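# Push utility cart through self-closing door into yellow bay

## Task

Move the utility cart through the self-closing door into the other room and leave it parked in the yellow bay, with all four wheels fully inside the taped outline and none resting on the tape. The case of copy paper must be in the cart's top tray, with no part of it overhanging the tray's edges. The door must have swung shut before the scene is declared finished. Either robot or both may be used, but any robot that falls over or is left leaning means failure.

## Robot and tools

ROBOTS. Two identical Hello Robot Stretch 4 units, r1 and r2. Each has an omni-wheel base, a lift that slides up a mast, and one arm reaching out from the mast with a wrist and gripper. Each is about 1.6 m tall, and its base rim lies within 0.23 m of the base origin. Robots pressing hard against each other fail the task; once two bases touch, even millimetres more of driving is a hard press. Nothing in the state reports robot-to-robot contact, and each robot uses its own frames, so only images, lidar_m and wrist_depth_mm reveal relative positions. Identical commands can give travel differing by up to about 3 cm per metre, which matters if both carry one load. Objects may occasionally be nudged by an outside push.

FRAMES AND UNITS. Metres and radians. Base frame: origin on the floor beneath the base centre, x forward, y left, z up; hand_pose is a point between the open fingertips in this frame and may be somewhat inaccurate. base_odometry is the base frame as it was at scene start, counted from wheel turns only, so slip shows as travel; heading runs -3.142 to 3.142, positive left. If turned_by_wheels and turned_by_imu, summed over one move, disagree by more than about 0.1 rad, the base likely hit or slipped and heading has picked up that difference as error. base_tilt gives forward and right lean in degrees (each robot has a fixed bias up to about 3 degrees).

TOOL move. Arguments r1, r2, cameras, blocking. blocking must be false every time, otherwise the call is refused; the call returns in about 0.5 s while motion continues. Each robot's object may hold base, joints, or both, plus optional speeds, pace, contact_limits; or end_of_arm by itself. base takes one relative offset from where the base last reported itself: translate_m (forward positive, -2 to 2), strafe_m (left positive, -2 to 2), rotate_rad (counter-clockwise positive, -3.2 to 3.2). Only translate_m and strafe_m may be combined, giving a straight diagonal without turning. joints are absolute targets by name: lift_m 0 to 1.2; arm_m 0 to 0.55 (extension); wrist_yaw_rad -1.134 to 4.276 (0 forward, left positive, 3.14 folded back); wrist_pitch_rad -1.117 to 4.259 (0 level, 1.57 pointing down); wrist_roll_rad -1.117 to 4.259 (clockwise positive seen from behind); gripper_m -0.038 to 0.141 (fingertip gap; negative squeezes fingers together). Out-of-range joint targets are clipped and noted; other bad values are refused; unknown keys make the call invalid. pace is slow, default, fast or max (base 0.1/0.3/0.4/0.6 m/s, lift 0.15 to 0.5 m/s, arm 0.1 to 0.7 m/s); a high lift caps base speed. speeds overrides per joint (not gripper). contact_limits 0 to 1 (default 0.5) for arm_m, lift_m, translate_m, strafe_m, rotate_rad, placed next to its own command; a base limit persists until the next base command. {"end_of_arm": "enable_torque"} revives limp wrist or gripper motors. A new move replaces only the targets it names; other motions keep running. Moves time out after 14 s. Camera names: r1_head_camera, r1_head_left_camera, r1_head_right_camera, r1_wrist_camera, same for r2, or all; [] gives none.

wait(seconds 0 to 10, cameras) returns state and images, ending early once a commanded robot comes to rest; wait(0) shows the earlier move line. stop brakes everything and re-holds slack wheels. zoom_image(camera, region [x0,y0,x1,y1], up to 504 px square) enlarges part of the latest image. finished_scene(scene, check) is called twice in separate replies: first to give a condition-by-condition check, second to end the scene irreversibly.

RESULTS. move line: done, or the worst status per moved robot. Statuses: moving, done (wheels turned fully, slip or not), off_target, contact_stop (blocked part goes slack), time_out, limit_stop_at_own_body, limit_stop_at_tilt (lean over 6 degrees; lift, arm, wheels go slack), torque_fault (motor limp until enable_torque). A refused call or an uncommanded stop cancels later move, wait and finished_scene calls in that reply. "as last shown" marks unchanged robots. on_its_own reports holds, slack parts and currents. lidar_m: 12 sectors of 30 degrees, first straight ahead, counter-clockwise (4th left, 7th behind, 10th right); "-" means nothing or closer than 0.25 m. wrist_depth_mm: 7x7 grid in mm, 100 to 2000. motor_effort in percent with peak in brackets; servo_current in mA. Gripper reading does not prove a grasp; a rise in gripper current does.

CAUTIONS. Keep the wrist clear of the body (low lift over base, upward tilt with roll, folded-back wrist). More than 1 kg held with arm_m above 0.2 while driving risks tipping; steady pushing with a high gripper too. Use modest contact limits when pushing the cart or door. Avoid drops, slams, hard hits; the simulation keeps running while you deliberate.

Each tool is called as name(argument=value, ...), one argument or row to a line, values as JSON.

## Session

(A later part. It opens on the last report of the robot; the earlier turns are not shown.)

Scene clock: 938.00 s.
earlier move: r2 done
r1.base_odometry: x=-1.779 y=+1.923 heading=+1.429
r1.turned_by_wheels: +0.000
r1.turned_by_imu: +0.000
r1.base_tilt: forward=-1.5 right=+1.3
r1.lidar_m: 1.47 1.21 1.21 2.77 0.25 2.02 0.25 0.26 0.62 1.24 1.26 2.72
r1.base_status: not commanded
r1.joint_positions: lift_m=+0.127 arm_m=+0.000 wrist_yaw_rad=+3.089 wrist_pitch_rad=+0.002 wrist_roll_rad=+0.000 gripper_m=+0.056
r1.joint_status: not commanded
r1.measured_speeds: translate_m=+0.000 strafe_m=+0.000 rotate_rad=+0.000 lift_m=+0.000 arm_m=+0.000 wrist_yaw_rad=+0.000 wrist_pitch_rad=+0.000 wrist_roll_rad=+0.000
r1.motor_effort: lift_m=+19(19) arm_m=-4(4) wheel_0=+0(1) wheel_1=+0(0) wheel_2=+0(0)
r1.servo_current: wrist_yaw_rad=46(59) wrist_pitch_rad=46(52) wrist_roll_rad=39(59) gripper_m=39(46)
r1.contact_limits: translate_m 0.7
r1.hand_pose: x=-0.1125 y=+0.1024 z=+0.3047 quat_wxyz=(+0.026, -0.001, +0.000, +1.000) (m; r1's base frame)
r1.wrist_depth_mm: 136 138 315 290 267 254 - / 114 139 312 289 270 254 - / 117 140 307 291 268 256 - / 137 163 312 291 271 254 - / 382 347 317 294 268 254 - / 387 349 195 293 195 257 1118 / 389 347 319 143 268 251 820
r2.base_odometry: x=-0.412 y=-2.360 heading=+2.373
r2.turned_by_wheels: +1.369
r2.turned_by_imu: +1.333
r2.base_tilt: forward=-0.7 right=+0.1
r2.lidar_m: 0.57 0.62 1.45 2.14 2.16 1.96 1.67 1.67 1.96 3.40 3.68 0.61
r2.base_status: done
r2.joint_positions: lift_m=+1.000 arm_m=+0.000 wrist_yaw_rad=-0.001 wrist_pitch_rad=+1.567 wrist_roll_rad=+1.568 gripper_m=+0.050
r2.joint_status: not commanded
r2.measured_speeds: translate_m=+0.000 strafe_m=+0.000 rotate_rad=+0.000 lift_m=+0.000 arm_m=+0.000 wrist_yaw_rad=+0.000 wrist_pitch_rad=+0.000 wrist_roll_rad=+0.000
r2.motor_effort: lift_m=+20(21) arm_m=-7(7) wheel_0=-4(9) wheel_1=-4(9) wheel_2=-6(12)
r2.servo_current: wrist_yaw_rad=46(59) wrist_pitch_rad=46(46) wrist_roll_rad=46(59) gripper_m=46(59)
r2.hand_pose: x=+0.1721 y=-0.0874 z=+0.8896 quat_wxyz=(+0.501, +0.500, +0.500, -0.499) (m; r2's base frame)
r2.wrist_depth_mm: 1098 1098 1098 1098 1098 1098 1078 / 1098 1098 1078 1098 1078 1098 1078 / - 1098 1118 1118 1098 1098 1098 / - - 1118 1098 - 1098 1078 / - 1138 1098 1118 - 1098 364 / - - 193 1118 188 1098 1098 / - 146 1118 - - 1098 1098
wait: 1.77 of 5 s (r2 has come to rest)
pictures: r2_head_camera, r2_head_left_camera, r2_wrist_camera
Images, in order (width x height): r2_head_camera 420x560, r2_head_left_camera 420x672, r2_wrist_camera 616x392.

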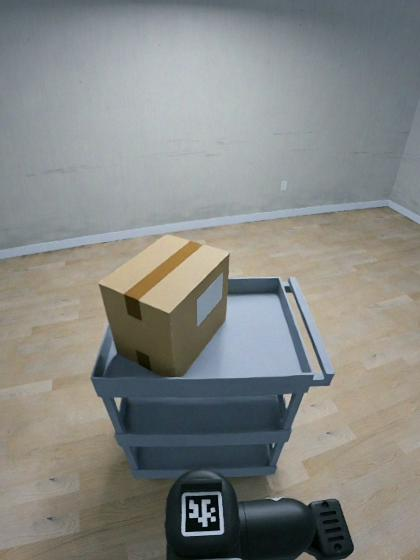

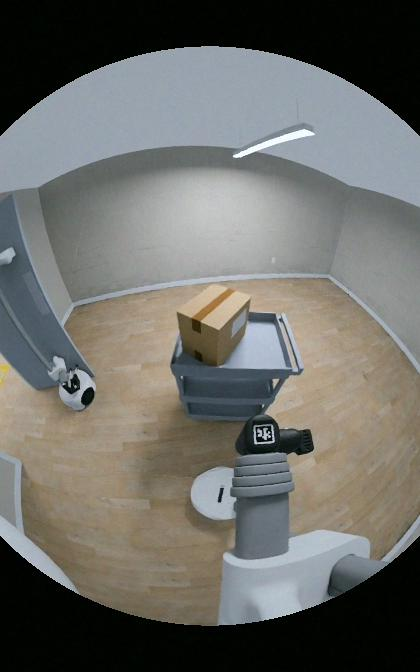

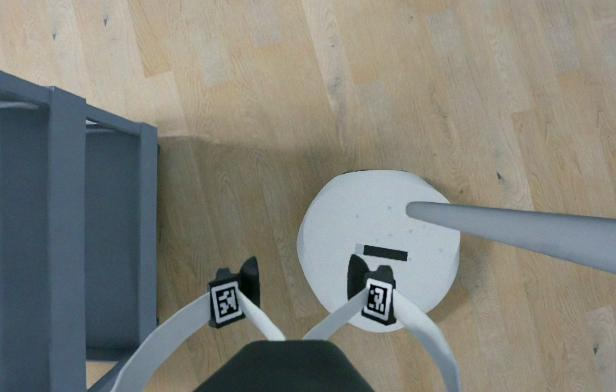

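move(
  r2={"base": {"translate_m": 0.10, "strafe_m": 0.115}, "joints": {"arm_m": 0.15}},
  blocking=false,
  cameras=[],
)

wait(
  seconds=5,
  cameras=["r2_head_camera", "r2_wrist_camera"],
)

Scene clock: 958.17 s.
move: r2 moving
r1.base_odometry: x=-1.779 y=+1.923 heading=+1.429
r1.turned_by_wheels: +0.000
r1.turned_by_imu: +0.000
r1.base_tilt: forward=-1.6 right=+1.3
r1.lidar_m: 1.47 1.18 1.20 2.77 0.25 2.01 0.25 0.26 0.61 1.22 1.24 2.72
r1.base_status: not commanded
r1.joint_positions: lift_m=+0.127 arm_m=+0.000 wrist_yaw_rad=+3.089 wrist_pitch_rad=+0.002 wrist_roll_rad=+0.000 gripper_m=+0.056
r1.joint_status: not commanded
r1.measured_speeds: translate_m=+0.000 strafe_m=+0.000 rotate_rad=+0.000 lift_m=+0.000 arm_m=+0.000 wrist_yaw_rad=+0.000 wrist_pitch_rad=+0.000 wrist_roll_rad=+0.000
r1.motor_effort: lift_m=+19(19) arm_m=-4(4) wheel_0=+0(0) wheel_1=+0(0) wheel_2=+0(0)
r1.servo_current: wrist_yaw_rad=46(59) wrist_pitch_rad=39(46) wrist_roll_rad=46(59) gripper_m=46(46)
r1.contact_limits: translate_m 0.7
r1.hand_pose: x=-0.1125 y=+0.1024 z=+0.3047 quat_wxyz=(+0.026, -0.001, +0.000, +1.000) (m; r1's base frame)
r1.wrist_depth_mm: 136 139 314 290 267 254 - / 114 139 310 289 270 256 - / 118 140 304 290 270 255 - / 137 163 310 293 271 253 - / 382 347 317 291 268 255 - / 387 349 195 294 195 257 1118 / 392 343 320 143 270 253 809
r2.base_odometry: x=-0.443 y=-2.363 heading=+2.373
r2.turned_by_wheels: +0.000
r2.turned_by_imu: +0.000
r2.base_tilt: forward=-0.7 right=+0.1
r2.lidar_m: 0.54 0.58 1.43 2.12 2.14 2.00 1.69 1.69 1.95 3.46 3.69 0.60
r2.base_status: translate_m moving; strafe_m moving
r2.joint_positions: lift_m=+1.000 arm_m=+0.051 wrist_yaw_rad=-0.001 wrist_pitch_rad=+1.567 wrist_roll_rad=+1.568 gripper_m=+0.050
r2.joint_status: arm_m moving
r2.measured_speeds: translate_m=+0.082 strafe_m=+0.092 rotate_rad=+0.003 lift_m=+0.000 arm_m=+0.195 wrist_yaw_rad=+0.000 wrist_pitch_rad=+0.000 wrist_roll_rad=+0.000
r2.motor_effort: lift_m=+20(20) arm_m=+7(10) wheel_0=-9(9) wheel_1=+10(11) wheel_2=-10(11)
r2.servo_current: wrist_yaw_rad=52(59) wrist_pitch_rad=39(46) wrist_roll_rad=39(59) gripper_m=46(59)
r2.hand_pose: x=+0.2224 y=-0.0874 z=+0.8896 quat_wxyz=(+0.501, +0.500, +0.500, -0.499) (m; r2's base frame)
r2.wrist_depth_mm: 1098 1098 1118 1118 1118 1078 1098 / 544 1098 1098 1118 1118 1098 1098 / - - 1118 1098 1118 1098 1078 / - - 1118 1098 - 1098 1118 / - - 1098 1118 - 1118 1098 / - - 194 1118 190 1118 1098 / - 125 1118 - - 1098 1098
pictures: none
No camera images: "cameras" was empty.

Scene clock: 959.50 s.
earlier move: r2 done
r1.base_odometry: x=-1.779 y=+1.923 heading=+1.429
r1.turned_by_wheels: +0.000
r1.turned_by_imu: +0.000
r1.base_tilt: forward=-1.6 right=+1.3
r1.lidar_m: 1.39 1.18 1.21 2.77 0.25 2.02 0.25 0.26 0.60 1.22 1.23 2.72
r1.base_status: not commanded
r1.joint_positions: lift_m=+0.127 arm_m=+0.000 wrist_yaw_rad=+3.089 wrist_pitch_rad=+0.002 wrist_roll_rad=+0.000 gripper_m=+0.056
r1.joint_status: not commanded
r1.measured_speeds: translate_m=+0.000 strafe_m=+0.000 rotate_rad=+0.000 lift_m=+0.000 arm_m=+0.000 wrist_yaw_rad=+0.000 wrist_pitch_rad=+0.000 wrist_roll_rad=+0.000
r1.motor_effort: lift_m=+19(19) arm_m=-4(4) wheel_0=+0(1) wheel_1=+0(0) wheel_2=+0(0)
r1.servo_current: wrist_yaw_rad=46(59) wrist_pitch_rad=39(46) wrist_roll_rad=39(65) gripper_m=46(46)
r1.contact_limits: translate_m 0.7
r1.hand_pose: x=-0.1125 y=+0.1024 z=+0.3047 quat_wxyz=(+0.026, -0.001, +0.000, +1.000) (m; r1's base frame)
r1.wrist_depth_mm: 137 139 315 290 268 255 - / 114 139 312 289 270 256 - / 118 139 304 291 270 256 - / 137 163 314 291 271 253 - / 379 347 319 293 268 255 - / 387 349 195 293 195 258 1160 / 389 345 320 143 270 253 809
r2.base_odometry: x=-0.563 y=-2.373 heading=+2.373
r2.turned_by_wheels: +0.000
r2.turned_by_imu: +0.000
r2.base_tilt: forward=-0.7 right=+0.1
r2.lidar_m: 0.47 0.51 1.29 2.06 2.07 2.10 1.78 1.78 2.07 3.64 0.70 0.51
r2.base_status: done
r2.joint_positions: lift_m=+1.000 arm_m=+0.150 wrist_yaw_rad=-0.001 wrist_pitch_rad=+1.567 wrist_roll_rad=+1.568 gripper_m=+0.050
r2.joint_status: all done
r2.measured_speeds: translate_m=+0.000 strafe_m=+0.000 rotate_rad=+0.000 lift_m=+0.000 arm_m=+0.000 wrist_yaw_rad=+0.000 wrist_pitch_rad=+0.000 wrist_roll_rad=+0.000
r2.motor_effort: lift_m=+20(20) arm_m=+7(11) wheel_0=-4(9) wheel_1=+2(12) wheel_2=-5(11)
r2.servo_current: wrist_yaw_rad=39(59) wrist_pitch_rad=46(46) wrist_roll_rad=52(72) gripper_m=52(59)
r2.hand_pose: x=+0.3217 y=-0.0874 z=+0.8896 quat_wxyz=(+0.501, +0.500, +0.500, -0.499) (m; r2's base frame)
r2.wrist_depth_mm: 259 327 1118 1098 1078 1098 1098 / 260 307 1078 1098 1098 1098 1098 / 263 312 - 1098 1098 1078 1098 / 264 314 - 1098 - 1098 1078 / 279 315 976 1118 - - 1098 / 271 297 189 1118 189 1098 1098 / 279 146 - - - 1098 1098
wait: 1.33 of 5 s (r2 has come to rest)
pictures: r2_head_camera, r2_wrist_camera
Images, in order (width x height): r2_head_camera 420x560, r2_wrist_camera 616x392.

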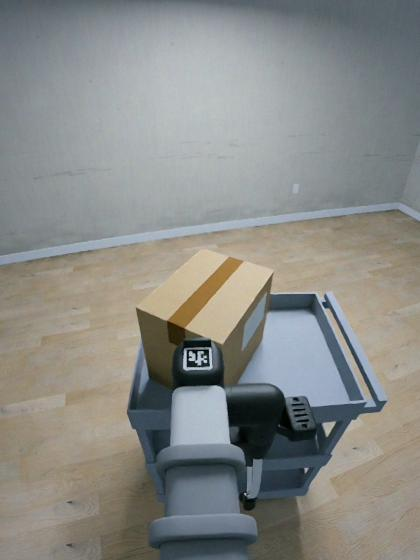

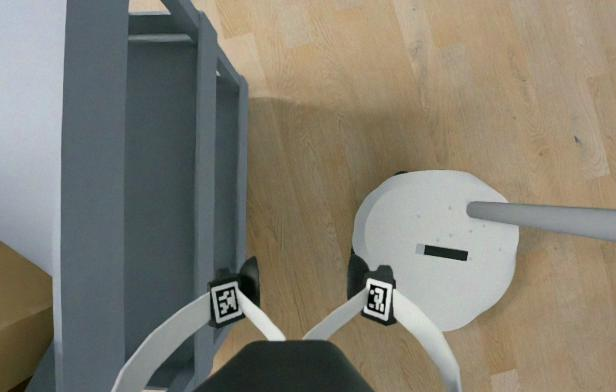

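zoom_image(
  camera="r2_wrist_camera",
  region=[0, 0, 308, 392],
)

zoom_image(
  camera="r2_head_camera",
  region=[110, 230, 400, 520],
)

Scaled by 1.286.

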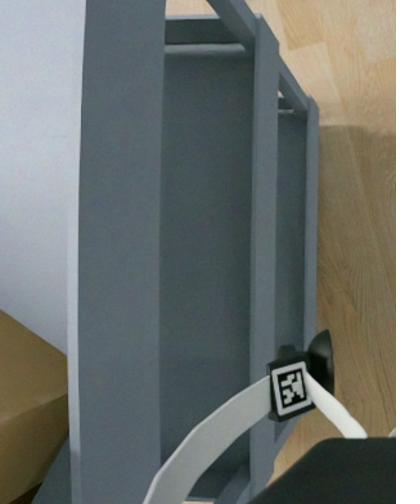

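Scaled by 1.738 from the camera's 420x560 image, which has a finer 1200x1600 frame.

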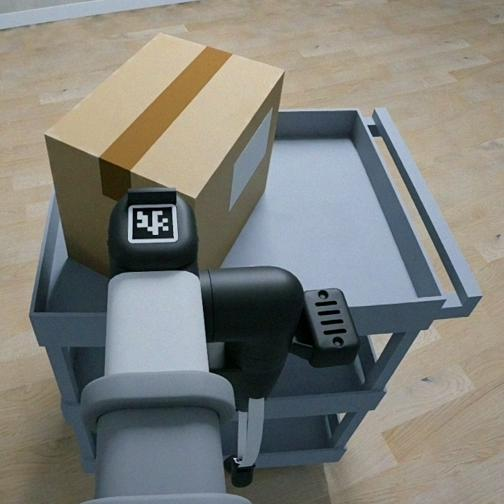

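move(
  r2={"base": {"strafe_m": -0.17}, "joints": {"wrist_yaw_rad": 1.571, "wrist_roll_rad": 0.0, "lift_m": 1.06, "arm_m": 0.05, "gripper_m": 0.09}},
  blocking=false,
  cameras=[],
)

wait(
  seconds=5,
  cameras=[],
)

wait(
  seconds=0.5,
  cameras=["r2_head_camera", "r2_wrist_camera"],
)

Scene clock: 1020.33 s.
move: r2 moving
r1.base_odometry: x=-1.779 y=+1.923 heading=+1.429
r1.turned_by_wheels: +0.000
r1.turned_by_imu: +0.000
r1.base_tilt: forward=-1.5 right=+1.3
r1.lidar_m: 1.43 1.18 1.19 2.76 0.25 2.01 0.25 0.25 0.59 1.24 1.25 2.72
r1.base_status: not commanded
r1.joint_positions: lift_m=+0.127 arm_m=+0.000 wrist_yaw_rad=+3.089 wrist_pitch_rad=+0.002 wrist_roll_rad=+0.000 gripper_m=+0.056
r1.joint_status: not commanded
r1.measured_speeds: translate_m=+0.000 strafe_m=+0.000 rotate_rad=+0.000 lift_m=+0.000 arm_m=+0.000 wrist_yaw_rad=+0.000 wrist_pitch_rad=+0.000 wrist_roll_rad=+0.000
r1.motor_effort: lift_m=+19(19) arm_m=-4(4) wheel_0=+0(1) wheel_1=+0(0) wheel_2=+0(0)
r1.servo_current: wrist_yaw_rad=52(59) wrist_pitch_rad=46(46) wrist_roll_rad=39(59) gripper_m=46(46)
r1.contact_limits: translate_m 0.7
r1.hand_pose: x=-0.1125 y=+0.1024 z=+0.3047 quat_wxyz=(+0.026, -0.001, +0.000, +1.000) (m; r1's base frame)
r1.wrist_depth_mm: 136 138 314 287 267 256 - / 114 139 312 290 268 256 - / 118 140 306 290 270 255 - / 137 162 310 291 271 254 - / 382 349 319 293 270 254 - / 387 351 195 294 195 257 1138 / 389 345 320 143 270 252 809
r2.base_odometry: x=-0.538 y=-2.347 heading=+2.373
r2.turned_by_wheels: +0.000
r2.turned_by_imu: +0.000
r2.base_tilt: forward=-0.7 right=+0.1
r2.lidar_m: 0.47 0.52 1.36 2.09 2.11 2.10 1.78 1.78 2.09 3.57 3.71 0.49
r2.base_status: strafe_m moving
r2.joint_positions: lift_m=+1.037 arm_m=+0.099 wrist_yaw_rad=+0.565 wrist_pitch_rad=+1.567 wrist_roll_rad=+0.981 gripper_m=+0.069
r2.joint_status: lift_m moving; arm_m moving; wrist_yaw_rad moving; wrist_roll_rad moving; gripper_m moving
r2.measured_speeds: translate_m=-0.001 strafe_m=-0.139 rotate_rad=+0.004 lift_m=+0.124 arm_m=-0.195 wrist_yaw_rad=+1.746 wrist_pitch_rad=+0.000 wrist_roll_rad=-1.820
r2.motor_effort: lift_m=+23(26) arm_m=-10(10) wheel_0=+8(12) wheel_1=-10(12) wheel_2=+1(5)
r2.servo_current: wrist_yaw_rad=91(117) wrist_pitch_rad=46(46) wrist_roll_rad=85(98) gripper_m=85(98)
r2.hand_pose: x=+0.3181 y=-0.0733 z=+0.9265 quat_wxyz=(+0.693, +0.147, +0.691, -0.145) (m; r2's base frame)
r2.wrist_depth_mm: 226 325 287 327 609 1098 1118 / 298 306 327 - 1118 1118 1138 / - 322 - 1138 1118 1118 1118 / 334 654 1118 1138 1138 1138 1118 / 1160 1182 1138 1138 1138 1118 1138 / 1182 1160 191 - 189 1138 1138 / 1160 1138 1138 - - 1138 1118
pictures: none
No camera images: "cameras" was empty.

Scene clock: 1021.73 s.
earlier move: r2 done
r1.base_odometry: x=-1.779 y=+1.923 heading=+1.429
r1.turned_by_wheels: +0.000
r1.turned_by_imu: +0.000
r1.base_tilt: forward=-1.5 right=+1.3
r1.lidar_m: 2.86 1.20 1.21 2.76 0.25 2.01 0.26 0.27 0.61 1.22 1.25 2.72
r1.base_status: not commanded
r1.joint_positions: lift_m=+0.127 arm_m=+0.000 wrist_yaw_rad=+3.089 wrist_pitch_rad=+0.002 wrist_roll_rad=+0.000 gripper_m=+0.056
r1.joint_status: not commanded
r1.measured_speeds: translate_m=+0.000 strafe_m=+0.000 rotate_rad=+0.000 lift_m=+0.000 arm_m=+0.000 wrist_yaw_rad=+0.000 wrist_pitch_rad=+0.000 wrist_roll_rad=+0.000
r1.motor_effort: lift_m=+19(19) arm_m=-4(4) wheel_0=+0(1) wheel_1=+0(0) wheel_2=+0(0)
r1.servo_current: wrist_yaw_rad=46(65) wrist_pitch_rad=39(52) wrist_roll_rad=52(65) gripper_m=46(46)
r1.contact_limits: translate_m 0.7
r1.hand_pose: x=-0.1125 y=+0.1024 z=+0.3047 quat_wxyz=(+0.026, -0.001, +0.000, +1.000) (m; r1's base frame)
r1.wrist_depth_mm: 136 139 314 290 268 255 - / 114 139 312 290 271 256 - / 118 140 304 291 270 255 - / 137 163 312 291 268 254 - / 379 349 319 290 268 254 - / 389 349 194 296 195 259 1138 / 389 347 319 144 270 253 809
r2.base_odometry: x=-0.445 y=-2.251 heading=+2.373
r2.turned_by_wheels: +0.000
r2.turned_by_imu: +0.000
r2.base_tilt: forward=-0.7 right=+0.1
r2.lidar_m: 0.47 0.50 1.46 1.68 2.24 2.03 1.74 1.73 2.06 3.52 3.58 0.51
r2.base_status: done
r2.joint_positions: lift_m=+1.060 arm_m=+0.050 wrist_yaw_rad=+1.568 wrist_pitch_rad=+1.567 wrist_roll_rad=+0.002 gripper_m=+0.090
r2.joint_status: all done
r2.measured_speeds: translate_m=+0.000 strafe_m=+0.000 rotate_rad=+0.000 lift_m=+0.000 arm_m=+0.000 wrist_yaw_rad=+0.000 wrist_pitch_rad=+0.000 wrist_roll_rad=+0.000
r2.motor_effort: lift_m=+21(26) arm_m=-7(11) wheel_0=+2(14) wheel_1=+0(13) wheel_2=+0(5)
r2.servo_current: wrist_yaw_rad=33(156) wrist_pitch_rad=39(46) wrist_roll_rad=52(98) gripper_m=52(98)
r2.hand_pose: x=+0.3085 y=+0.0008 z=+0.9496 quat_wxyz=(+0.502, -0.498, +0.500, +0.500) (m; r2's base frame)
r2.wrist_depth_mm: 1182 1160 1138 1182 1160 330 - / 1182 1160 1182 1182 1160 334 325 / 1182 1182 1182 1160 1138 334 336 / 1182 1205 - 1160 1160 336 - / 1229 946 - 1182 1160 336 - / 530 1205 192 1160 190 332 - / 1182 1182 1182 - - 330 -
wait: 1.40 of 5 s (r2 has come to rest)
pictures: none
No camera images: "cameras" was empty.

Scene clock: 1022.23 s.
r1.base_odometry: x=-1.779 y=+1.923 heading=+1.429
r1.turned_by_wheels: +0.000
r1.turned_by_imu: +0.000
r1.base_tilt: forward=-1.6 right=+1.3
r1.lidar_m: 2.87 1.19 1.19 2.74 0.25 2.00 0.25 0.26 0.59 1.24 1.24 2.72
r1.base_status: not commanded
r1.joint_positions: lift_m=+0.127 arm_m=+0.000 wrist_yaw_rad=+3.089 wrist_pitch_rad=+0.002 wrist_roll_rad=+0.000 gripper_m=+0.056
r1.joint_status: not commanded
r1.measured_speeds: translate_m=+0.000 strafe_m=+0.000 rotate_rad=+0.000 lift_m=+0.000 arm_m=+0.000 wrist_yaw_rad=+0.000 wrist_pitch_rad=+0.000 wrist_roll_rad=+0.000
r1.motor_effort: lift_m=+19(19) arm_m=-4(4) wheel_0=+0(1) wheel_1=+0(0) wheel_2=+0(0)
r1.servo_current: wrist_yaw_rad=46(65) wrist_pitch_rad=46(52) wrist_roll_rad=39(65) gripper_m=39(46)
r1.contact_limits: translate_m 0.7
r1.hand_pose: x=-0.1125 y=+0.1024 z=+0.3047 quat_wxyz=(+0.026, -0.001, +0.000, +1.000) (m; r1's base frame)
r1.wrist_depth_mm: 136 138 314 289 268 255 - / 114 139 310 289 270 255 - / 118 140 306 293 270 256 - / 137 163 312 291 270 254 - / 379 349 319 291 267 254 - / 387 351 195 293 196 258 1138 / 389 343 319 143 268 253 809
r2.base_odometry: x=-0.445 y=-2.251 heading=+2.373
r2.turned_by_wheels: +0.000
r2.turned_by_imu: +0.000
r2.base_tilt: forward=-0.7 right=+0.1
r2.lidar_m: 0.48 0.51 1.47 1.68 2.23 2.06 1.74 1.74 2.05 3.53 3.58 0.52
r2.base_status: done
r2.joint_positions: lift_m=+1.060 arm_m=+0.050 wrist_yaw_rad=+1.568 wrist_pitch_rad=+1.567 wrist_roll_rad=+0.002 gripper_m=+0.090
r2.joint_status: all done
r2.measured_speeds: translate_m=+0.000 strafe_m=+0.000 rotate_rad=+0.000 lift_m=+0.000 arm_m=+0.000 wrist_yaw_rad=+0.000 wrist_pitch_rad=+0.000 wrist_roll_rad=+0.000
r2.motor_effort: lift_m=+21(26) arm_m=-7(11) wheel_0=+3(14) wheel_1=+0(13) wheel_2=+0(5)
r2.servo_current: wrist_yaw_rad=52(156) wrist_pitch_rad=46(46) wrist_roll_rad=39(98) gripper_m=52(98)
r2.hand_pose: x=+0.3085 y=+0.0008 z=+0.9496 quat_wxyz=(+0.502, -0.498, +0.500, +0.500) (m; r2's base frame)
r2.wrist_depth_mm: 1160 1182 1160 1160 1182 329 - / 1205 1182 1160 1138 1138 332 327 / 1182 1160 1182 1160 1160 334 334 / 1205 1205 - 1138 1160 336 - / 1205 960 - 1160 1138 336 - / 530 1182 192 1160 190 336 - / 1205 1182 1182 - - 329 -
wait: 0.50 s; at rest by 0.27 s
pictures: r2_head_camera, r2_wrist_camera
Images, in order (width x height): r2_head_camera 420x560, r2_wrist_camera 616x392.

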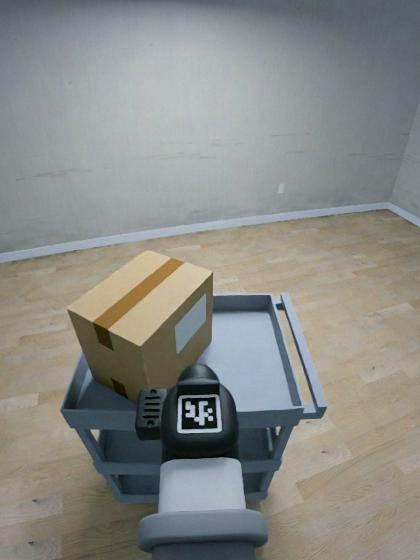

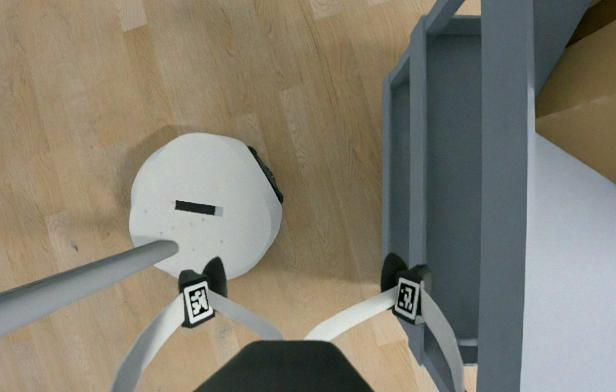

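move(
  r2={"joints": {"arm_m": 0.213}},
  blocking=false,
  cameras=[],
)

wait(
  seconds=3,
  cameras=["r2_head_camera", "r2_wrist_camera"],
)

Scene clock: 1032.20 s.
move: r2 moving
r1.base_odometry: x=-1.779 y=+1.923 heading=+1.429
r1.turned_by_wheels: +0.000
r1.turned_by_imu: +0.000
r1.base_tilt: forward=-1.5 right=+1.3
r1.lidar_m: 2.86 1.20 1.21 2.77 0.25 1.99 0.25 0.27 0.59 1.21 1.22 2.73
r1.base_status: not commanded
r1.joint_positions: lift_m=+0.127 arm_m=+0.000 wrist_yaw_rad=+3.089 wrist_pitch_rad=+0.002 wrist_roll_rad=+0.000 gripper_m=+0.056
r1.joint_status: not commanded
r1.measured_speeds: translate_m=+0.000 strafe_m=+0.000 rotate_rad=+0.000 lift_m=+0.000 arm_m=+0.000 wrist_yaw_rad=+0.000 wrist_pitch_rad=+0.000 wrist_roll_rad=+0.000
r1.motor_effort: lift_m=+19(19) arm_m=-4(4) wheel_0=+0(0) wheel_1=+0(0) wheel_2=+0(0)
r1.servo_current: wrist_yaw_rad=46(59) wrist_pitch_rad=39(46) wrist_roll_rad=39(65) gripper_m=39(52)
r1.contact_limits: translate_m 0.7
r1.hand_pose: x=-0.1125 y=+0.1024 z=+0.3047 quat_wxyz=(+0.026, -0.001, +0.000, +1.000) (m; r1's base frame)
r1.wrist_depth_mm: 136 139 314 289 267 254 - / 114 139 310 290 268 255 - / 118 140 304 291 270 255 - / 137 163 312 291 271 254 - / 379 347 317 291 268 255 - / 384 349 195 294 195 258 1118 / 389 345 319 143 270 253 820
r2.base_odometry: x=-0.445 y=-2.251 heading=+2.373
r2.turned_by_wheels: +0.000
r2.turned_by_imu: +0.000
r2.base_tilt: forward=-0.6 right=+0.1
r2.lidar_m: 0.48 0.51 1.46 1.73 2.23 2.06 1.74 1.74 2.03 3.52 3.56 0.48
r2.base_status: not commanded
r2.joint_positions: lift_m=+1.060 arm_m=+0.101 wrist_yaw_rad=+1.568 wrist_pitch_rad=+1.567 wrist_roll_rad=+0.002 gripper_m=+0.090
r2.joint_status: arm_m moving
r2.measured_speeds: translate_m=+0.000 strafe_m=+0.000 rotate_rad=+0.000 lift_m=+0.000 arm_m=+0.195 wrist_yaw_rad=+0.000 wrist_pitch_rad=+0.000 wrist_roll_rad=-0.001
r2.motor_effort: lift_m=+21(21) arm_m=+5(12) wheel_0=+3(3) wheel_1=+0(1) wheel_2=+0(0)
r2.servo_current: wrist_yaw_rad=46(52) wrist_pitch_rad=46(46) wrist_roll_rad=46(52) gripper_m=46(52)
r2.hand_pose: x=+0.3588 y=+0.0008 z=+0.9496 quat_wxyz=(+0.502, -0.498, +0.500, +0.500) (m; r2's base frame)
r2.wrist_depth_mm: 1160 1182 1160 1138 1160 336 304 / 1160 1182 1182 1160 1138 338 266 / 1160 1182 1182 1182 - 342 315 / 1182 1205 - 1182 - 342 - / 1182 931 - 1182 1160 343 - / 1205 1182 192 1160 188 - - / 1205 1205 1182 - - - -
pictures: none
No camera images: "cameras" was empty.

Scene clock: 1033.27 s.
earlier move: r2 done
r1.base_odometry: x=-1.779 y=+1.923 heading=+1.429
r1.turned_by_wheels: +0.000
r1.turned_by_imu: +0.000
r1.base_tilt: forward=-1.5 right=+1.2
r1.lidar_m: 2.84 1.19 1.21 2.76 0.25 2.00 0.25 0.25 0.60 1.23 1.21 2.73
r1.base_status: not commanded
r1.joint_positions: lift_m=+0.127 arm_m=+0.000 wrist_yaw_rad=+3.089 wrist_pitch_rad=+0.002 wrist_roll_rad=+0.000 gripper_m=+0.056
r1.joint_status: not commanded
r1.measured_speeds: translate_m=+0.000 strafe_m=+0.000 rotate_rad=+0.000 lift_m=+0.000 arm_m=+0.000 wrist_yaw_rad=+0.000 wrist_pitch_rad=+0.000 wrist_roll_rad=+0.000
r1.motor_effort: lift_m=+19(19) arm_m=-4(4) wheel_0=+0(1) wheel_1=+0(0) wheel_2=+0(0)
r1.servo_current: wrist_yaw_rad=52(65) wrist_pitch_rad=46(52) wrist_roll_rad=46(65) gripper_m=39(52)
r1.contact_limits: translate_m 0.7
r1.hand_pose: x=-0.1125 y=+0.1024 z=+0.3047 quat_wxyz=(+0.026, -0.001, +0.000, +1.000) (m; r1's base frame)
r1.wrist_depth_mm: 136 138 315 289 267 254 - / 114 139 312 290 268 255 - / 117 140 304 291 270 255 - / 137 162 314 291 270 255 - / 382 347 317 293 267 254 - / 387 349 195 294 195 257 1118 / 389 345 320 143 268 252 809
r2.base_odometry: x=-0.445 y=-2.251 heading=+2.373
r2.turned_by_wheels: +0.000
r2.turned_by_imu: +0.000
r2.base_tilt: forward=-0.7 right=+0.1
r2.lidar_m: 0.46 0.49 1.47 1.69 2.24 2.04 1.75 1.73 2.05 3.52 3.59 0.50
r2.base_status: not commanded
r2.joint_positions: lift_m=+1.060 arm_m=+0.213 wrist_yaw_rad=+1.568 wrist_pitch_rad=+1.567 wrist_roll_rad=+0.002 gripper_m=+0.090
r2.joint_status: all done
r2.measured_speeds: translate_m=+0.000 strafe_m=+0.000 rotate_rad=+0.000 lift_m=+0.000 arm_m=+0.000 wrist_yaw_rad=+0.000 wrist_pitch_rad=+0.000 wrist_roll_rad=+0.000
r2.motor_effort: lift_m=+21(21) arm_m=+7(12) wheel_0=+3(3) wheel_1=+0(1) wheel_2=+0(0)
r2.servo_current: wrist_yaw_rad=52(59) wrist_pitch_rad=46(46) wrist_roll_rad=59(59) gripper_m=52(65)
r2.hand_pose: x=+0.4711 y=+0.0008 z=+0.9496 quat_wxyz=(+0.502, -0.498, +0.500, +0.500) (m; r2's base frame)
r2.wrist_depth_mm: 1182 1182 1182 1138 - 131 - / 1160 1182 1160 1138 217 160 - / 1205 1182 1160 1160 330 221 182 / 1205 - 1160 1182 - 319 245 / 1182 - 1182 1205 - - - / 1205 1182 191 1182 187 - - / 1205 1205 1160 - - - -
wait: 1.07 of 3 s (r2 has come to rest)
pictures: r2_head_camera, r2_wrist_camera
Images, in order (width x height): r2_head_camera 420x560, r2_wrist_camera 616x392.

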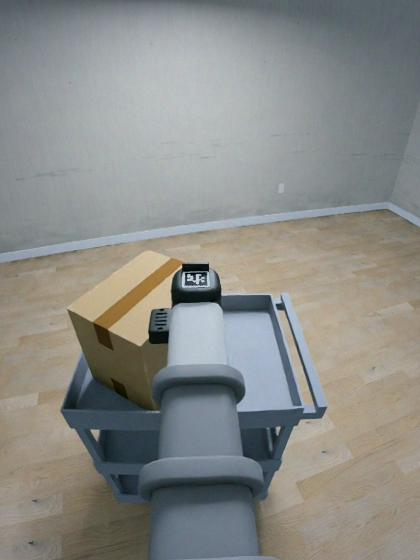

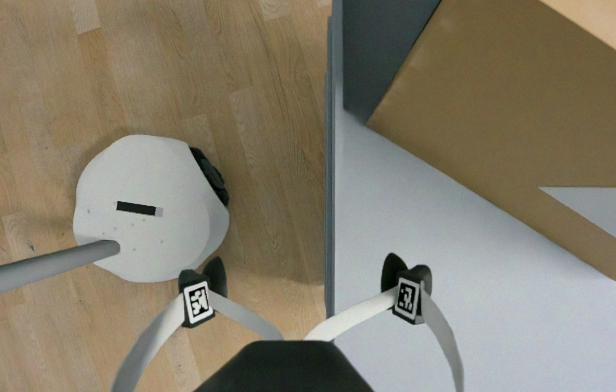

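zoom_image(
  camera="r2_head_camera",
  region=[60, 240, 270, 430],
)

Scaled by 2.400 from the camera's 420x560 image, which has a finer 1200x1600 frame.

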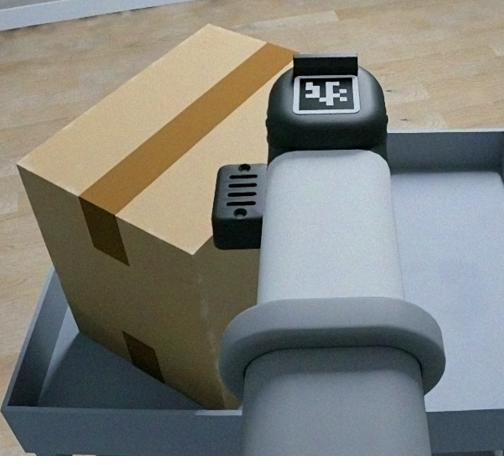

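move(
  r2={"base": {"strafe_m": -0.03}, "joints": {"arm_m": 0.23}},
  blocking=false,
  cameras=[],
)

wait(
  seconds=2,
  cameras=[],
)

move(
  r2={"joints": {"lift_m": 0.96}, "contact_limits": {"lift_m": 0.2}, "pace": "slow"},
  blocking=false,
  cameras=[],
)

wait(
  seconds=3,
  cameras=["r2_head_camera", "r2_wrist_camera"],
)

Scene clock: 1067.27 s.
move: r2 moving
r1.base_odometry: x=-1.779 y=+1.923 heading=+1.429
r1.turned_by_wheels: +0.000
r1.turned_by_imu: +0.000
r1.base_tilt: forward=-1.6 right=+1.3
r1.lidar_m: 2.86 1.18 1.19 2.78 0.25 2.03 0.25 0.26 0.58 1.21 1.25 2.69
r1.base_status: not commanded
r1.joint_positions: lift_m=+0.127 arm_m=+0.000 wrist_yaw_rad=+3.089 wrist_pitch_rad=+0.002 wrist_roll_rad=+0.000 gripper_m=+0.056
r1.joint_status: not commanded
r1.measured_speeds: translate_m=+0.000 strafe_m=+0.000 rotate_rad=+0.000 lift_m=+0.000 arm_m=+0.000 wrist_yaw_rad=+0.000 wrist_pitch_rad=+0.000 wrist_roll_rad=+0.000
r1.motor_effort: lift_m=+19(19) arm_m=-4(4) wheel_0=+0(0) wheel_1=+0(0) wheel_2=+0(0)
r1.servo_current: wrist_yaw_rad=46(59) wrist_pitch_rad=39(46) wrist_roll_rad=46(59) gripper_m=46(52)
r1.contact_limits: translate_m 0.7
r1.hand_pose: x=-0.1125 y=+0.1024 z=+0.3047 quat_wxyz=(+0.026, -0.001, +0.000, +1.000) (m; r1's base frame)
r1.wrist_depth_mm: 136 139 315 290 267 255 - / 114 139 310 291 270 255 - / 118 139 304 290 270 255 - / 137 163 314 293 271 253 - / 379 347 319 291 270 255 - / 384 349 194 293 195 258 1138 / 387 345 320 143 268 254 798
r2.base_odometry: x=-0.426 y=-2.232 heading=+2.373
r2.turned_by_wheels: +0.000
r2.turned_by_imu: +0.000
r2.base_tilt: forward=-0.6 right=+0.1
r2.lidar_m: 0.47 0.50 1.48 1.64 2.28 2.04 1.75 1.73 2.04 3.55 3.53 0.50
r2.base_status: strafe_m moving
r2.joint_positions: lift_m=+1.060 arm_m=+0.230 wrist_yaw_rad=+1.568 wrist_pitch_rad=+1.567 wrist_roll_rad=+0.002 gripper_m=+0.090
r2.joint_status: arm_m moving
r2.measured_speeds: translate_m=+0.000 strafe_m=-0.043 rotate_rad=+0.002 lift_m=+0.000 arm_m=+0.000 wrist_yaw_rad=+0.000 wrist_pitch_rad=+0.000 wrist_roll_rad=+0.000
r2.motor_effort: lift_m=+21(21) arm_m=+6(10) wheel_0=+2(13) wheel_1=-2(11) wheel_2=-1(2)
r2.servo_current: wrist_yaw_rad=39(59) wrist_pitch_rad=39(46) wrist_roll_rad=59(59) gripper_m=52(52)
r2.hand_pose: x=+0.4881 y=+0.0008 z=+0.9496 quat_wxyz=(+0.502, -0.498, +0.500, +0.500) (m; r2's base frame)
r2.wrist_depth_mm: 1182 1160 1160 1138 185 150 - / 1182 1182 1160 1160 258 187 162 / 1160 1182 1182 1138 362 263 206 / 1182 - 1182 1205 - 342 289 / 1182 - 1205 1182 - - - / 1205 1205 192 1160 188 - - / 1182 1205 1182 - - - -
pictures: none
No camera images: "cameras" was empty.

Scene clock: 1067.93 s.
earlier move: r2 done
r1.base_odometry: x=-1.779 y=+1.923 heading=+1.429
r1.turned_by_wheels: +0.000
r1.turned_by_imu: +0.000
r1.base_tilt: forward=-1.6 right=+1.2
r1.lidar_m: 2.86 1.19 1.20 2.73 0.25 2.00 0.25 0.26 0.58 1.23 1.23 2.72
r1.base_status: not commanded
r1.joint_positions: lift_m=+0.127 arm_m=+0.000 wrist_yaw_rad=+3.089 wrist_pitch_rad=+0.002 wrist_roll_rad=+0.000 gripper_m=+0.056
r1.joint_status: not commanded
r1.measured_speeds: translate_m=+0.000 strafe_m=+0.000 rotate_rad=+0.000 lift_m=+0.000 arm_m=+0.000 wrist_yaw_rad=+0.000 wrist_pitch_rad=+0.000 wrist_roll_rad=+0.000
r1.motor_effort: lift_m=+19(19) arm_m=-4(4) wheel_0=+0(1) wheel_1=+0(0) wheel_2=+0(0)
r1.servo_current: wrist_yaw_rad=59(65) wrist_pitch_rad=46(46) wrist_roll_rad=39(72) gripper_m=46(52)
r1.contact_limits: translate_m 0.7
r1.hand_pose: x=-0.1125 y=+0.1024 z=+0.3047 quat_wxyz=(+0.026, -0.001, +0.000, +1.000) (m; r1's base frame)
r1.wrist_depth_mm: 136 139 314 289 267 255 - / 114 139 312 290 267 255 - / 118 139 306 290 271 256 - / 137 162 314 291 270 255 - / 382 347 315 291 268 255 - / 387 347 195 293 196 258 1160 / 389 343 319 143 268 253 820
r2.base_odometry: x=-0.424 y=-2.230 heading=+2.373
r2.turned_by_wheels: +0.000
r2.turned_by_imu: +0.000
r2.base_tilt: forward=-0.7 right=+0.1
r2.lidar_m: 0.48 0.49 1.47 1.65 2.27 2.01 1.75 1.74 2.07 3.53 3.54 0.48
r2.base_status: done
r2.joint_positions: lift_m=+1.060 arm_m=+0.230 wrist_yaw_rad=+1.568 wrist_pitch_rad=+1.567 wrist_roll_rad=+0.002 gripper_m=+0.090
r2.joint_status: all done
r2.measured_speeds: translate_m=+0.000 strafe_m=+0.000 rotate_rad=+0.000 lift_m=+0.000 arm_m=+0.000 wrist_yaw_rad=+0.000 wrist_pitch_rad=+0.000 wrist_roll_rad=+0.000
r2.motor_effort: lift_m=+21(21) arm_m=+7(10) wheel_0=+2(13) wheel_1=+0(11) wheel_2=+0(2)
r2.servo_current: wrist_yaw_rad=52(65) wrist_pitch_rad=39(46) wrist_roll_rad=39(59) gripper_m=46(52)
r2.hand_pose: x=+0.4881 y=+0.0008 z=+0.9496 quat_wxyz=(+0.502, -0.498, +0.500, +0.500) (m; r2's base frame)
r2.wrist_depth_mm: 1160 1182 1138 1160 192 156 - / 1182 1160 1160 1160 270 195 167 / 1182 1182 1160 1160 349 272 213 / 1182 - 1160 1160 - 347 304 / 1205 - 1182 1182 - - - / 1229 1205 192 1182 188 - - / 1205 1205 1182 - - - -
wait: 0.67 of 2 s (r2 has come to rest)
pictures: none
No camera images: "cameras" was empty.

Scene clock: 1068.43 s.
move: r2 moving
r1.base_odometry: x=-1.779 y=+1.923 heading=+1.429
r1.turned_by_wheels: +0.000
r1.turned_by_imu: +0.000
r1.base_tilt: forward=-1.6 right=+1.3
r1.lidar_m: 2.86 1.19 1.21 2.76 0.25 2.00 0.25 0.25 0.60 1.23 1.25 2.71
r1.base_status: not commanded
r1.joint_positions: lift_m=+0.127 arm_m=+0.000 wrist_yaw_rad=+3.089 wrist_pitch_rad=+0.002 wrist_roll_rad=+0.000 gripper_m=+0.056
r1.joint_status: not commanded
r1.measured_speeds: translate_m=+0.000 strafe_m=+0.000 rotate_rad=+0.000 lift_m=+0.000 arm_m=+0.000 wrist_yaw_rad=+0.000 wrist_pitch_rad=+0.000 wrist_roll_rad=+0.000
r1.motor_effort: lift_m=+19(19) arm_m=-4(4) wheel_0=+1(1) wheel_1=+0(0) wheel_2=+0(0)
r1.servo_current: wrist_yaw_rad=65(65) wrist_pitch_rad=46(46) wrist_roll_rad=59(78) gripper_m=46(46)
r1.contact_limits: translate_m 0.7
r1.hand_pose: x=-0.1125 y=+0.1024 z=+0.3047 quat_wxyz=(+0.026, -0.001, +0.000, +1.000) (m; r1's base frame)
r1.wrist_depth_mm: 136 138 315 290 268 255 - / 114 139 310 290 268 255 - / 118 139 303 291 271 256 - / 137 162 312 291 270 254 - / 382 347 319 293 267 255 - / 387 351 194 294 195 257 1138 / 392 345 320 143 270 253 809
r2.base_odometry: x=-0.424 y=-2.230 heading=+2.373
r2.turned_by_wheels: +0.000
r2.turned_by_imu: +0.000
r2.base_tilt: forward=-0.7 right=+0.1
r2.lidar_m: 0.46 0.49 1.49 1.64 2.24 2.04 1.73 1.76 2.04 3.54 3.57 0.49
r2.base_status: not commanded
r2.joint_positions: lift_m=+1.035 arm_m=+0.230 wrist_yaw_rad=+1.568 wrist_pitch_rad=+1.567 wrist_roll_rad=+0.002 gripper_m=+0.090
r2.joint_status: lift_m moving
r2.measured_speeds: translate_m=+0.000 strafe_m=+0.000 rotate_rad=+0.000 lift_m=-0.097 arm_m=+0.000 wrist_yaw_rad=+0.000 wrist_pitch_rad=+0.000 wrist_roll_rad=+0.000
r2.motor_effort: lift_m=+12(19) arm_m=+7(7) wheel_0=+2(2) wheel_1=+0(1) wheel_2=+0(0)
r2.servo_current: wrist_yaw_rad=39(52) wrist_pitch_rad=46(46) wrist_roll_rad=52(59) gripper_m=46(52)
r2.contact_limits: lift_m 0.2
r2.hand_pose: x=+0.4881 y=+0.0008 z=+0.9249 quat_wxyz=(+0.502, -0.498, +0.500, +0.500) (m; r2's base frame)
r2.wrist_depth_mm: 1160 1160 1160 1138 193 157 - / 1182 1160 1138 1138 268 196 168 / 1160 1160 1138 1160 345 268 214 / 1182 - 1182 1160 - - 297 / 1182 - 1138 1182 - - - / 1182 1182 191 1138 188 - - / 1182 1160 1182 - - - -
pictures: none
No camera images: "cameras" was empty.

Scene clock: 1069.63 s.
earlier move: r2 done
r1.base_odometry: x=-1.779 y=+1.923 heading=+1.429
r1.turned_by_wheels: +0.000
r1.turned_by_imu: +0.000
r1.base_tilt: forward=-1.5 right=+1.3
r1.lidar_m: 2.88 1.19 1.18 2.76 0.25 2.00 0.25 0.26 0.57 1.22 1.27 2.71
r1.base_status: not commanded
r1.joint_positions: lift_m=+0.127 arm_m=+0.000 wrist_yaw_rad=+3.089 wrist_pitch_rad=+0.002 wrist_roll_rad=+0.000 gripper_m=+0.056
r1.joint_status: not commanded
r1.measured_speeds: translate_m=+0.000 strafe_m=+0.000 rotate_rad=+0.000 lift_m=+0.000 arm_m=+0.000 wrist_yaw_rad=+0.000 wrist_pitch_rad=+0.000 wrist_roll_rad=+0.000
r1.motor_effort: lift_m=+19(19) arm_m=-4(4) wheel_0=+0(1) wheel_1=+0(0) wheel_2=+0(0)
r1.servo_current: wrist_yaw_rad=39(65) wrist_pitch_rad=46(46) wrist_roll_rad=46(78) gripper_m=39(46)
r1.contact_limits: translate_m 0.7
r1.hand_pose: x=-0.1125 y=+0.1024 z=+0.3047 quat_wxyz=(+0.026, -0.001, +0.000, +1.000) (m; r1's base frame)
r1.wrist_depth_mm: 136 139 315 289 268 253 - / 114 139 310 290 268 256 - / 118 140 304 293 270 256 - / 137 163 314 291 271 254 - / 379 349 319 291 268 254 - / 387 349 194 293 195 257 1138 / 389 343 319 143 268 253 820
r2.base_odometry: x=-0.424 y=-2.230 heading=+2.373
r2.turned_by_wheels: +0.000
r2.turned_by_imu: +0.000
r2.base_tilt: forward=-0.7 right=+0.0
r2.lidar_m: 0.46 0.49 1.49 1.68 2.26 2.02 1.73 1.75 2.04 3.50 3.56 0.51
r2.base_status: not commanded
r2.joint_positions: lift_m=+0.960 arm_m=+0.230 wrist_yaw_rad=+1.568 wrist_pitch_rad=+1.567 wrist_roll_rad=+0.002 gripper_m=+0.090
r2.joint_status: all done
r2.measured_speeds: translate_m=+0.000 strafe_m=+0.000 rotate_rad=+0.000 lift_m=+0.000 arm_m=+0.000 wrist_yaw_rad=+0.000 wrist_pitch_rad=+0.000 wrist_roll_rad=+0.000
r2.motor_effort: lift_m=+14(19) arm_m=+7(8) wheel_0=+2(3) wheel_1=+0(1) wheel_2=+0(0)
r2.servo_current: wrist_yaw_rad=52(59) wrist_pitch_rad=39(46) wrist_roll_rad=52(65) gripper_m=46(59)
r2.contact_limits: lift_m 0.2
r2.hand_pose: x=+0.4881 y=+0.0008 z=+0.8501 quat_wxyz=(+0.502, -0.498, +0.500, +0.500) (m; r2's base frame)
r2.wrist_depth_mm: 1078 1078 1060 1060 193 157 - / 1078 1078 1078 1060 249 195 167 / 1078 1060 1078 1078 - 253 221 / 1098 - 1078 1060 - - - / 809 - 1078 1078 - - - / 1118 1078 191 1060 188 - - / 1118 1118 1078 - - - -
wait: 1.20 of 3 s (r2 has come to rest)
pictures: r2_head_camera, r2_wrist_camera
Images, in order (width x height): r2_head_camera 420x560, r2_wrist_camera 616x392.

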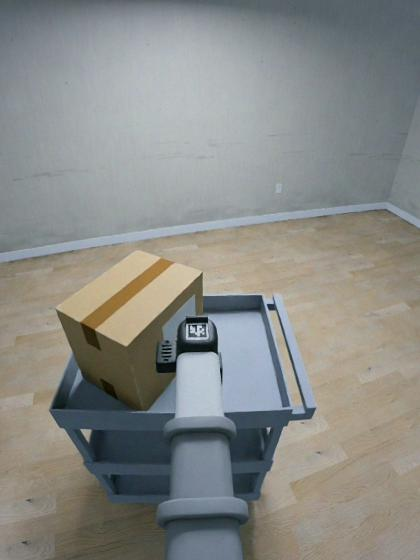

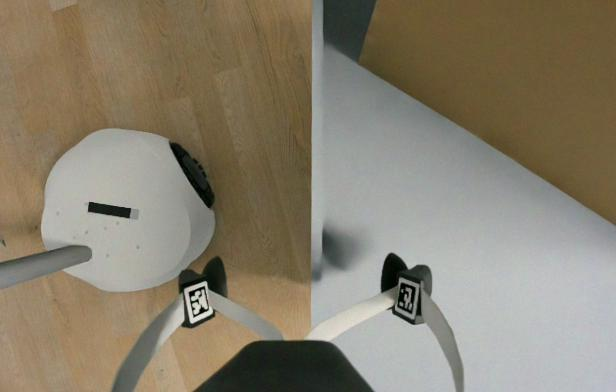

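move(
  blocking=false,
  cameras=["r2_head_camera", "r2_wrist_camera", "r1_head_camera"],
)

Scene clock: 1098.50 s.
r1.base_odometry: x=-1.779 y=+1.923 heading=+1.429
r1.turned_by_wheels: +0.000
r1.turned_by_imu: +0.000
r1.base_tilt: forward=-1.6 right=+1.2
r1.lidar_m: 2.86 1.21 1.21 2.78 0.25 2.02 0.25 0.25 0.58 1.23 1.25 2.70
r1.base_status: not commanded
r1.joint_positions: lift_m=+0.127 arm_m=+0.000 wrist_yaw_rad=+3.089 wrist_pitch_rad=+0.002 wrist_roll_rad=+0.000 gripper_m=+0.056
r1.joint_status: not commanded
r1.measured_speeds: translate_m=+0.000 strafe_m=+0.000 rotate_rad=+0.000 lift_m=+0.000 arm_m=+0.000 wrist_yaw_rad=+0.000 wrist_pitch_rad=+0.000 wrist_roll_rad=+0.000
r1.motor_effort: lift_m=+19(19) arm_m=-4(4) wheel_0=+0(1) wheel_1=+0(0) wheel_2=+0(0)
r1.servo_current: wrist_yaw_rad=20(65) wrist_pitch_rad=46(46) wrist_roll_rad=33(78) gripper_m=39(46)
r1.contact_limits: translate_m 0.7
r1.hand_pose: x=-0.1125 y=+0.1024 z=+0.3047 quat_wxyz=(+0.026, -0.001, +0.000, +1.000) (m; r1's base frame)
r1.wrist_depth_mm: 136 139 314 289 270 254 - / 114 139 310 290 268 255 - / 117 140 304 290 271 255 - / 137 163 312 293 270 255 - / 382 349 317 291 268 254 - / 387 349 194 291 195 258 1118 / 389 345 320 143 268 253 820
r2.base_odometry: x=-0.424 y=-2.230 heading=+2.373
r2.turned_by_wheels: +0.000
r2.turned_by_imu: +0.000
r2.base_tilt: forward=-0.7 right=+0.0
r2.lidar_m: 0.46 0.51 1.50 1.65 2.26 2.04 1.75 1.73 2.04 3.53 3.55 0.50
r2.base_status: not commanded
r2.joint_positions: lift_m=+0.960 arm_m=+0.230 wrist_yaw_rad=+1.568 wrist_pitch_rad=+1.567 wrist_roll_rad=+0.002 gripper_m=+0.090
r2.joint_status: all done
r2.measured_speeds: translate_m=+0.000 strafe_m=+0.000 rotate_rad=+0.000 lift_m=+0.000 arm_m=+0.000 wrist_yaw_rad=+0.000 wrist_pitch_rad=+0.000 wrist_roll_rad=+0.000
r2.motor_effort: lift_m=+14(19) arm_m=+7(8) wheel_0=+2(3) wheel_1=+0(1) wheel_2=+0(0)
r2.servo_current: wrist_yaw_rad=52(59) wrist_pitch_rad=39(46) wrist_roll_rad=46(65) gripper_m=52(59)
r2.contact_limits: lift_m 0.2
r2.hand_pose: x=+0.4881 y=+0.0008 z=+0.8501 quat_wxyz=(+0.502, -0.498, +0.500, +0.500) (m; r2's base frame)
r2.wrist_depth_mm: 1078 1078 1060 1060 193 156 - / 1098 1078 1078 1060 249 195 167 / 1098 1078 1098 1060 - 251 222 / 1098 - 1078 1060 - - - / 809 - 1098 1042 - - - / 1118 1078 192 1078 188 - - / 1098 1098 1098 - - - -
pictures: r1_head_camera, r2_head_camera, r2_wrist_camera
Images, in order (width x height): r1_head_camera 420x560, r2_head_camera 420x560, r2_wrist_camera 616x392.

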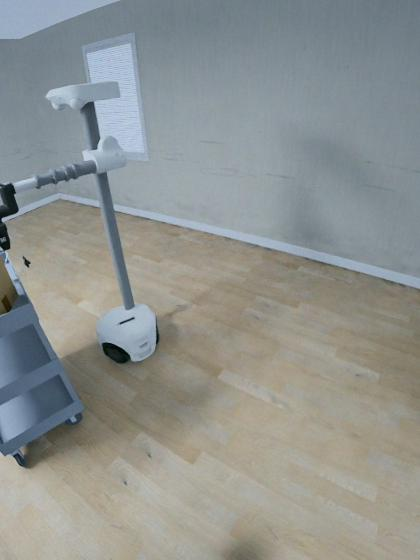

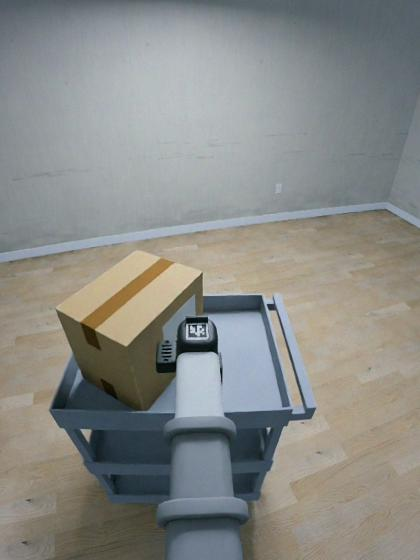

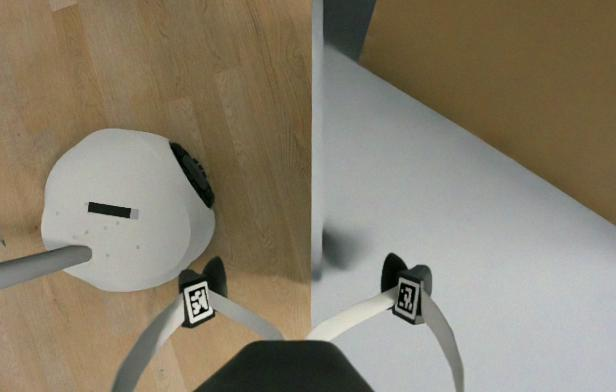

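move(
  blocking=false,
  r2={"joints": {"gripper_m": 0.0}},
  cameras=["r2_wrist_camera"],
)

wait(
  seconds=3,
  cameras=["r2_wrist_camera"],
)

Scene clock: 1103.93 s.
move: r2 moving
r1.base_odometry: x=-1.779 y=+1.923 heading=+1.429
r1.turned_by_wheels: +0.000
r1.turned_by_imu: +0.000
r1.base_tilt: forward=-1.6 right=+1.3
r1.lidar_m: 2.87 1.20 1.18 2.79 0.25 2.02 0.25 0.26 0.60 1.23 1.26 2.73
r1.base_status: not commanded
r1.joint_positions: lift_m=+0.127 arm_m=+0.000 wrist_yaw_rad=+3.089 wrist_pitch_rad=+0.002 wrist_roll_rad=+0.000 gripper_m=+0.056
r1.joint_status: not commanded
r1.measured_speeds: translate_m=+0.000 strafe_m=+0.000 rotate_rad=+0.000 lift_m=+0.000 arm_m=+0.000 wrist_yaw_rad=+0.000 wrist_pitch_rad=+0.000 wrist_roll_rad=+0.000
r1.motor_effort: lift_m=+19(19) arm_m=-4(4) wheel_0=+0(1) wheel_1=+0(0) wheel_2=+0(0)
r1.servo_current: wrist_yaw_rad=33(65) wrist_pitch_rad=33(46) wrist_roll_rad=52(59) gripper_m=46(46)
r1.contact_limits: translate_m 0.7
r1.hand_pose: x=-0.1125 y=+0.1024 z=+0.3047 quat_wxyz=(+0.026, -0.001, +0.000, +1.000) (m; r1's base frame)
r1.wrist_depth_mm: 136 138 314 289 268 254 - / 114 139 310 290 268 256 - / 118 140 306 293 271 256 - / 137 163 310 291 270 254 - / 382 347 319 291 268 255 - / 384 347 195 293 195 257 1138 / 394 345 319 143 270 253 809
r2.base_odometry: x=-0.424 y=-2.230 heading=+2.373
r2.turned_by_wheels: +0.000
r2.turned_by_imu: +0.000
r2.base_tilt: forward=-0.7 right=+0.1
r2.lidar_m: 0.47 0.52 1.47 1.62 2.23 2.00 1.73 1.73 2.04 3.50 3.55 0.50
r2.base_status: not commanded
r2.joint_positions: lift_m=+0.960 arm_m=+0.230 wrist_yaw_rad=+1.568 wrist_pitch_rad=+1.567 wrist_roll_rad=+0.002 gripper_m=+0.072
r2.joint_status: gripper_m moving
r2.measured_speeds: translate_m=+0.000 strafe_m=+0.000 rotate_rad=+0.000 lift_m=+0.000 arm_m=+0.000 wrist_yaw_rad=+0.000 wrist_pitch_rad=+0.000 wrist_roll_rad=+0.000
r2.motor_effort: lift_m=+14(14) arm_m=+7(7) wheel_0=+2(2) wheel_1=+0(0) wheel_2=+0(0)
r2.servo_current: wrist_yaw_rad=39(59) wrist_pitch_rad=39(46) wrist_roll_rad=46(52) gripper_m=117(124)
r2.contact_limits: lift_m 0.2
r2.hand_pose: x=+0.4881 y=+0.0008 z=+0.8501 quat_wxyz=(+0.502, -0.498, +0.500, +0.500) (m; r2's base frame)
r2.wrist_depth_mm: 1060 1078 1078 1025 194 157 - / 1078 1078 1078 1078 249 195 168 / 1078 1078 1078 1060 - 252 223 / 1098 - 1078 1042 - - - / 798 - 1078 1098 - - - / 1118 1098 193 1078 186 - - / 1118 1098 1078 - - - -
pictures: r2_wrist_camera
Images, in order (width x height): r2_wrist_camera 616x392.

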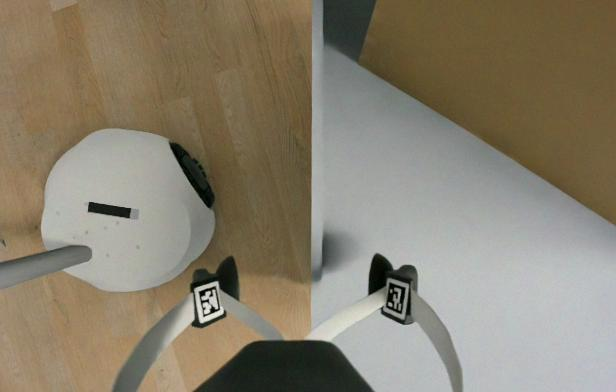

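Scene clock: 1105.13 s.
earlier move: r2 done
r1.base_odometry: x=-1.779 y=+1.923 heading=+1.429
r1.turned_by_wheels: +0.000
r1.turned_by_imu: +0.000
r1.base_tilt: forward=-1.6 right=+1.3
r1.lidar_m: 2.87 1.19 1.20 2.75 0.25 2.01 0.25 0.26 0.60 1.22 1.23 2.71
r1.base_status: not commanded
r1.joint_positions: lift_m=+0.127 arm_m=+0.000 wrist_yaw_rad=+3.089 wrist_pitch_rad=+0.002 wrist_roll_rad=+0.000 gripper_m=+0.056
r1.joint_status: not commanded
r1.measured_speeds: translate_m=+0.000 strafe_m=+0.000 rotate_rad=+0.000 lift_m=+0.000 arm_m=+0.000 wrist_yaw_rad=+0.000 wrist_pitch_rad=+0.000 wrist_roll_rad=+0.000
r1.motor_effort: lift_m=+19(19) arm_m=-4(4) wheel_0=+0(1) wheel_1=+0(0) wheel_2=+0(0)
r1.servo_current: wrist_yaw_rad=59(65) wrist_pitch_rad=46(46) wrist_roll_rad=52(72) gripper_m=39(46)
r1.contact_limits: translate_m 0.7
r1.hand_pose: x=-0.1125 y=+0.1024 z=+0.3047 quat_wxyz=(+0.026, -0.001, +0.000, +1.000) (m; r1's base frame)
r1.wrist_depth_mm: 136 138 314 289 268 255 - / 114 139 312 290 270 256 - / 118 140 306 291 271 256 - / 137 162 312 291 271 254 - / 379 347 319 291 268 254 - / 392 349 195 293 195 258 1138 / 394 345 319 143 268 253 809
r2.base_odometry: x=-0.424 y=-2.230 heading=+2.373
r2.turned_by_wheels: +0.000
r2.turned_by_imu: +0.000
r2.base_tilt: forward=-0.7 right=+0.1
r2.lidar_m: 0.47 0.50 1.46 1.67 2.24 1.97 1.73 1.73 2.04 3.54 3.54 0.49
r2.base_status: not commanded
r2.joint_positions: lift_m=+0.960 arm_m=+0.230 wrist_yaw_rad=+1.568 wrist_pitch_rad=+1.567 wrist_roll_rad=+0.002 gripper_m=+0.001
r2.joint_status: all done
r2.measured_speeds: translate_m=+0.000 strafe_m=+0.000 rotate_rad=+0.000 lift_m=+0.000 arm_m=+0.000 wrist_yaw_rad=+0.000 wrist_pitch_rad=+0.000 wrist_roll_rad=+0.000
r2.motor_effort: lift_m=+14(15) arm_m=+6(7) wheel_0=+2(3) wheel_1=+0(1) wheel_2=+0(0)
r2.servo_current: wrist_yaw_rad=46(59) wrist_pitch_rad=46(46) wrist_roll_rad=52(59) gripper_m=65(150)
r2.contact_limits: lift_m 0.2
r2.hand_pose: x=+0.4882 y=+0.0008 z=+0.8501 quat_wxyz=(+0.502, -0.498, +0.500, +0.500) (m; r2's base frame)
r2.wrist_depth_mm: 1078 1060 1060 1078 192 152 - / 1060 1078 1078 1060 244 186 162 / 1078 1060 1078 1060 - 250 208 / 1098 - 1078 1078 - - 257 / 809 - 1098 222 - - - / 1078 1098 189 206 171 - - / 1098 1098 1098 - - - -
wait: 1.20 of 3 s (r2 has come to rest)
pictures: r2_wrist_camera
Images, in order (width x height): r2_wrist_camera 616x392.

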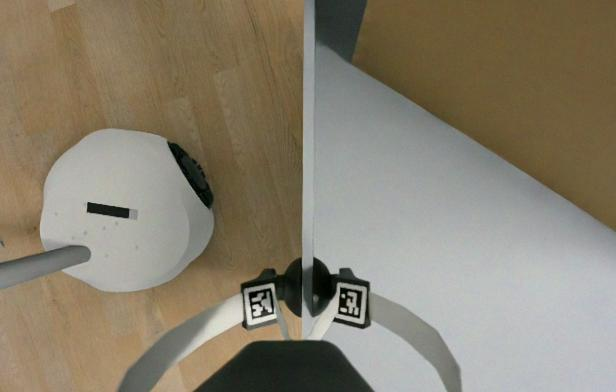

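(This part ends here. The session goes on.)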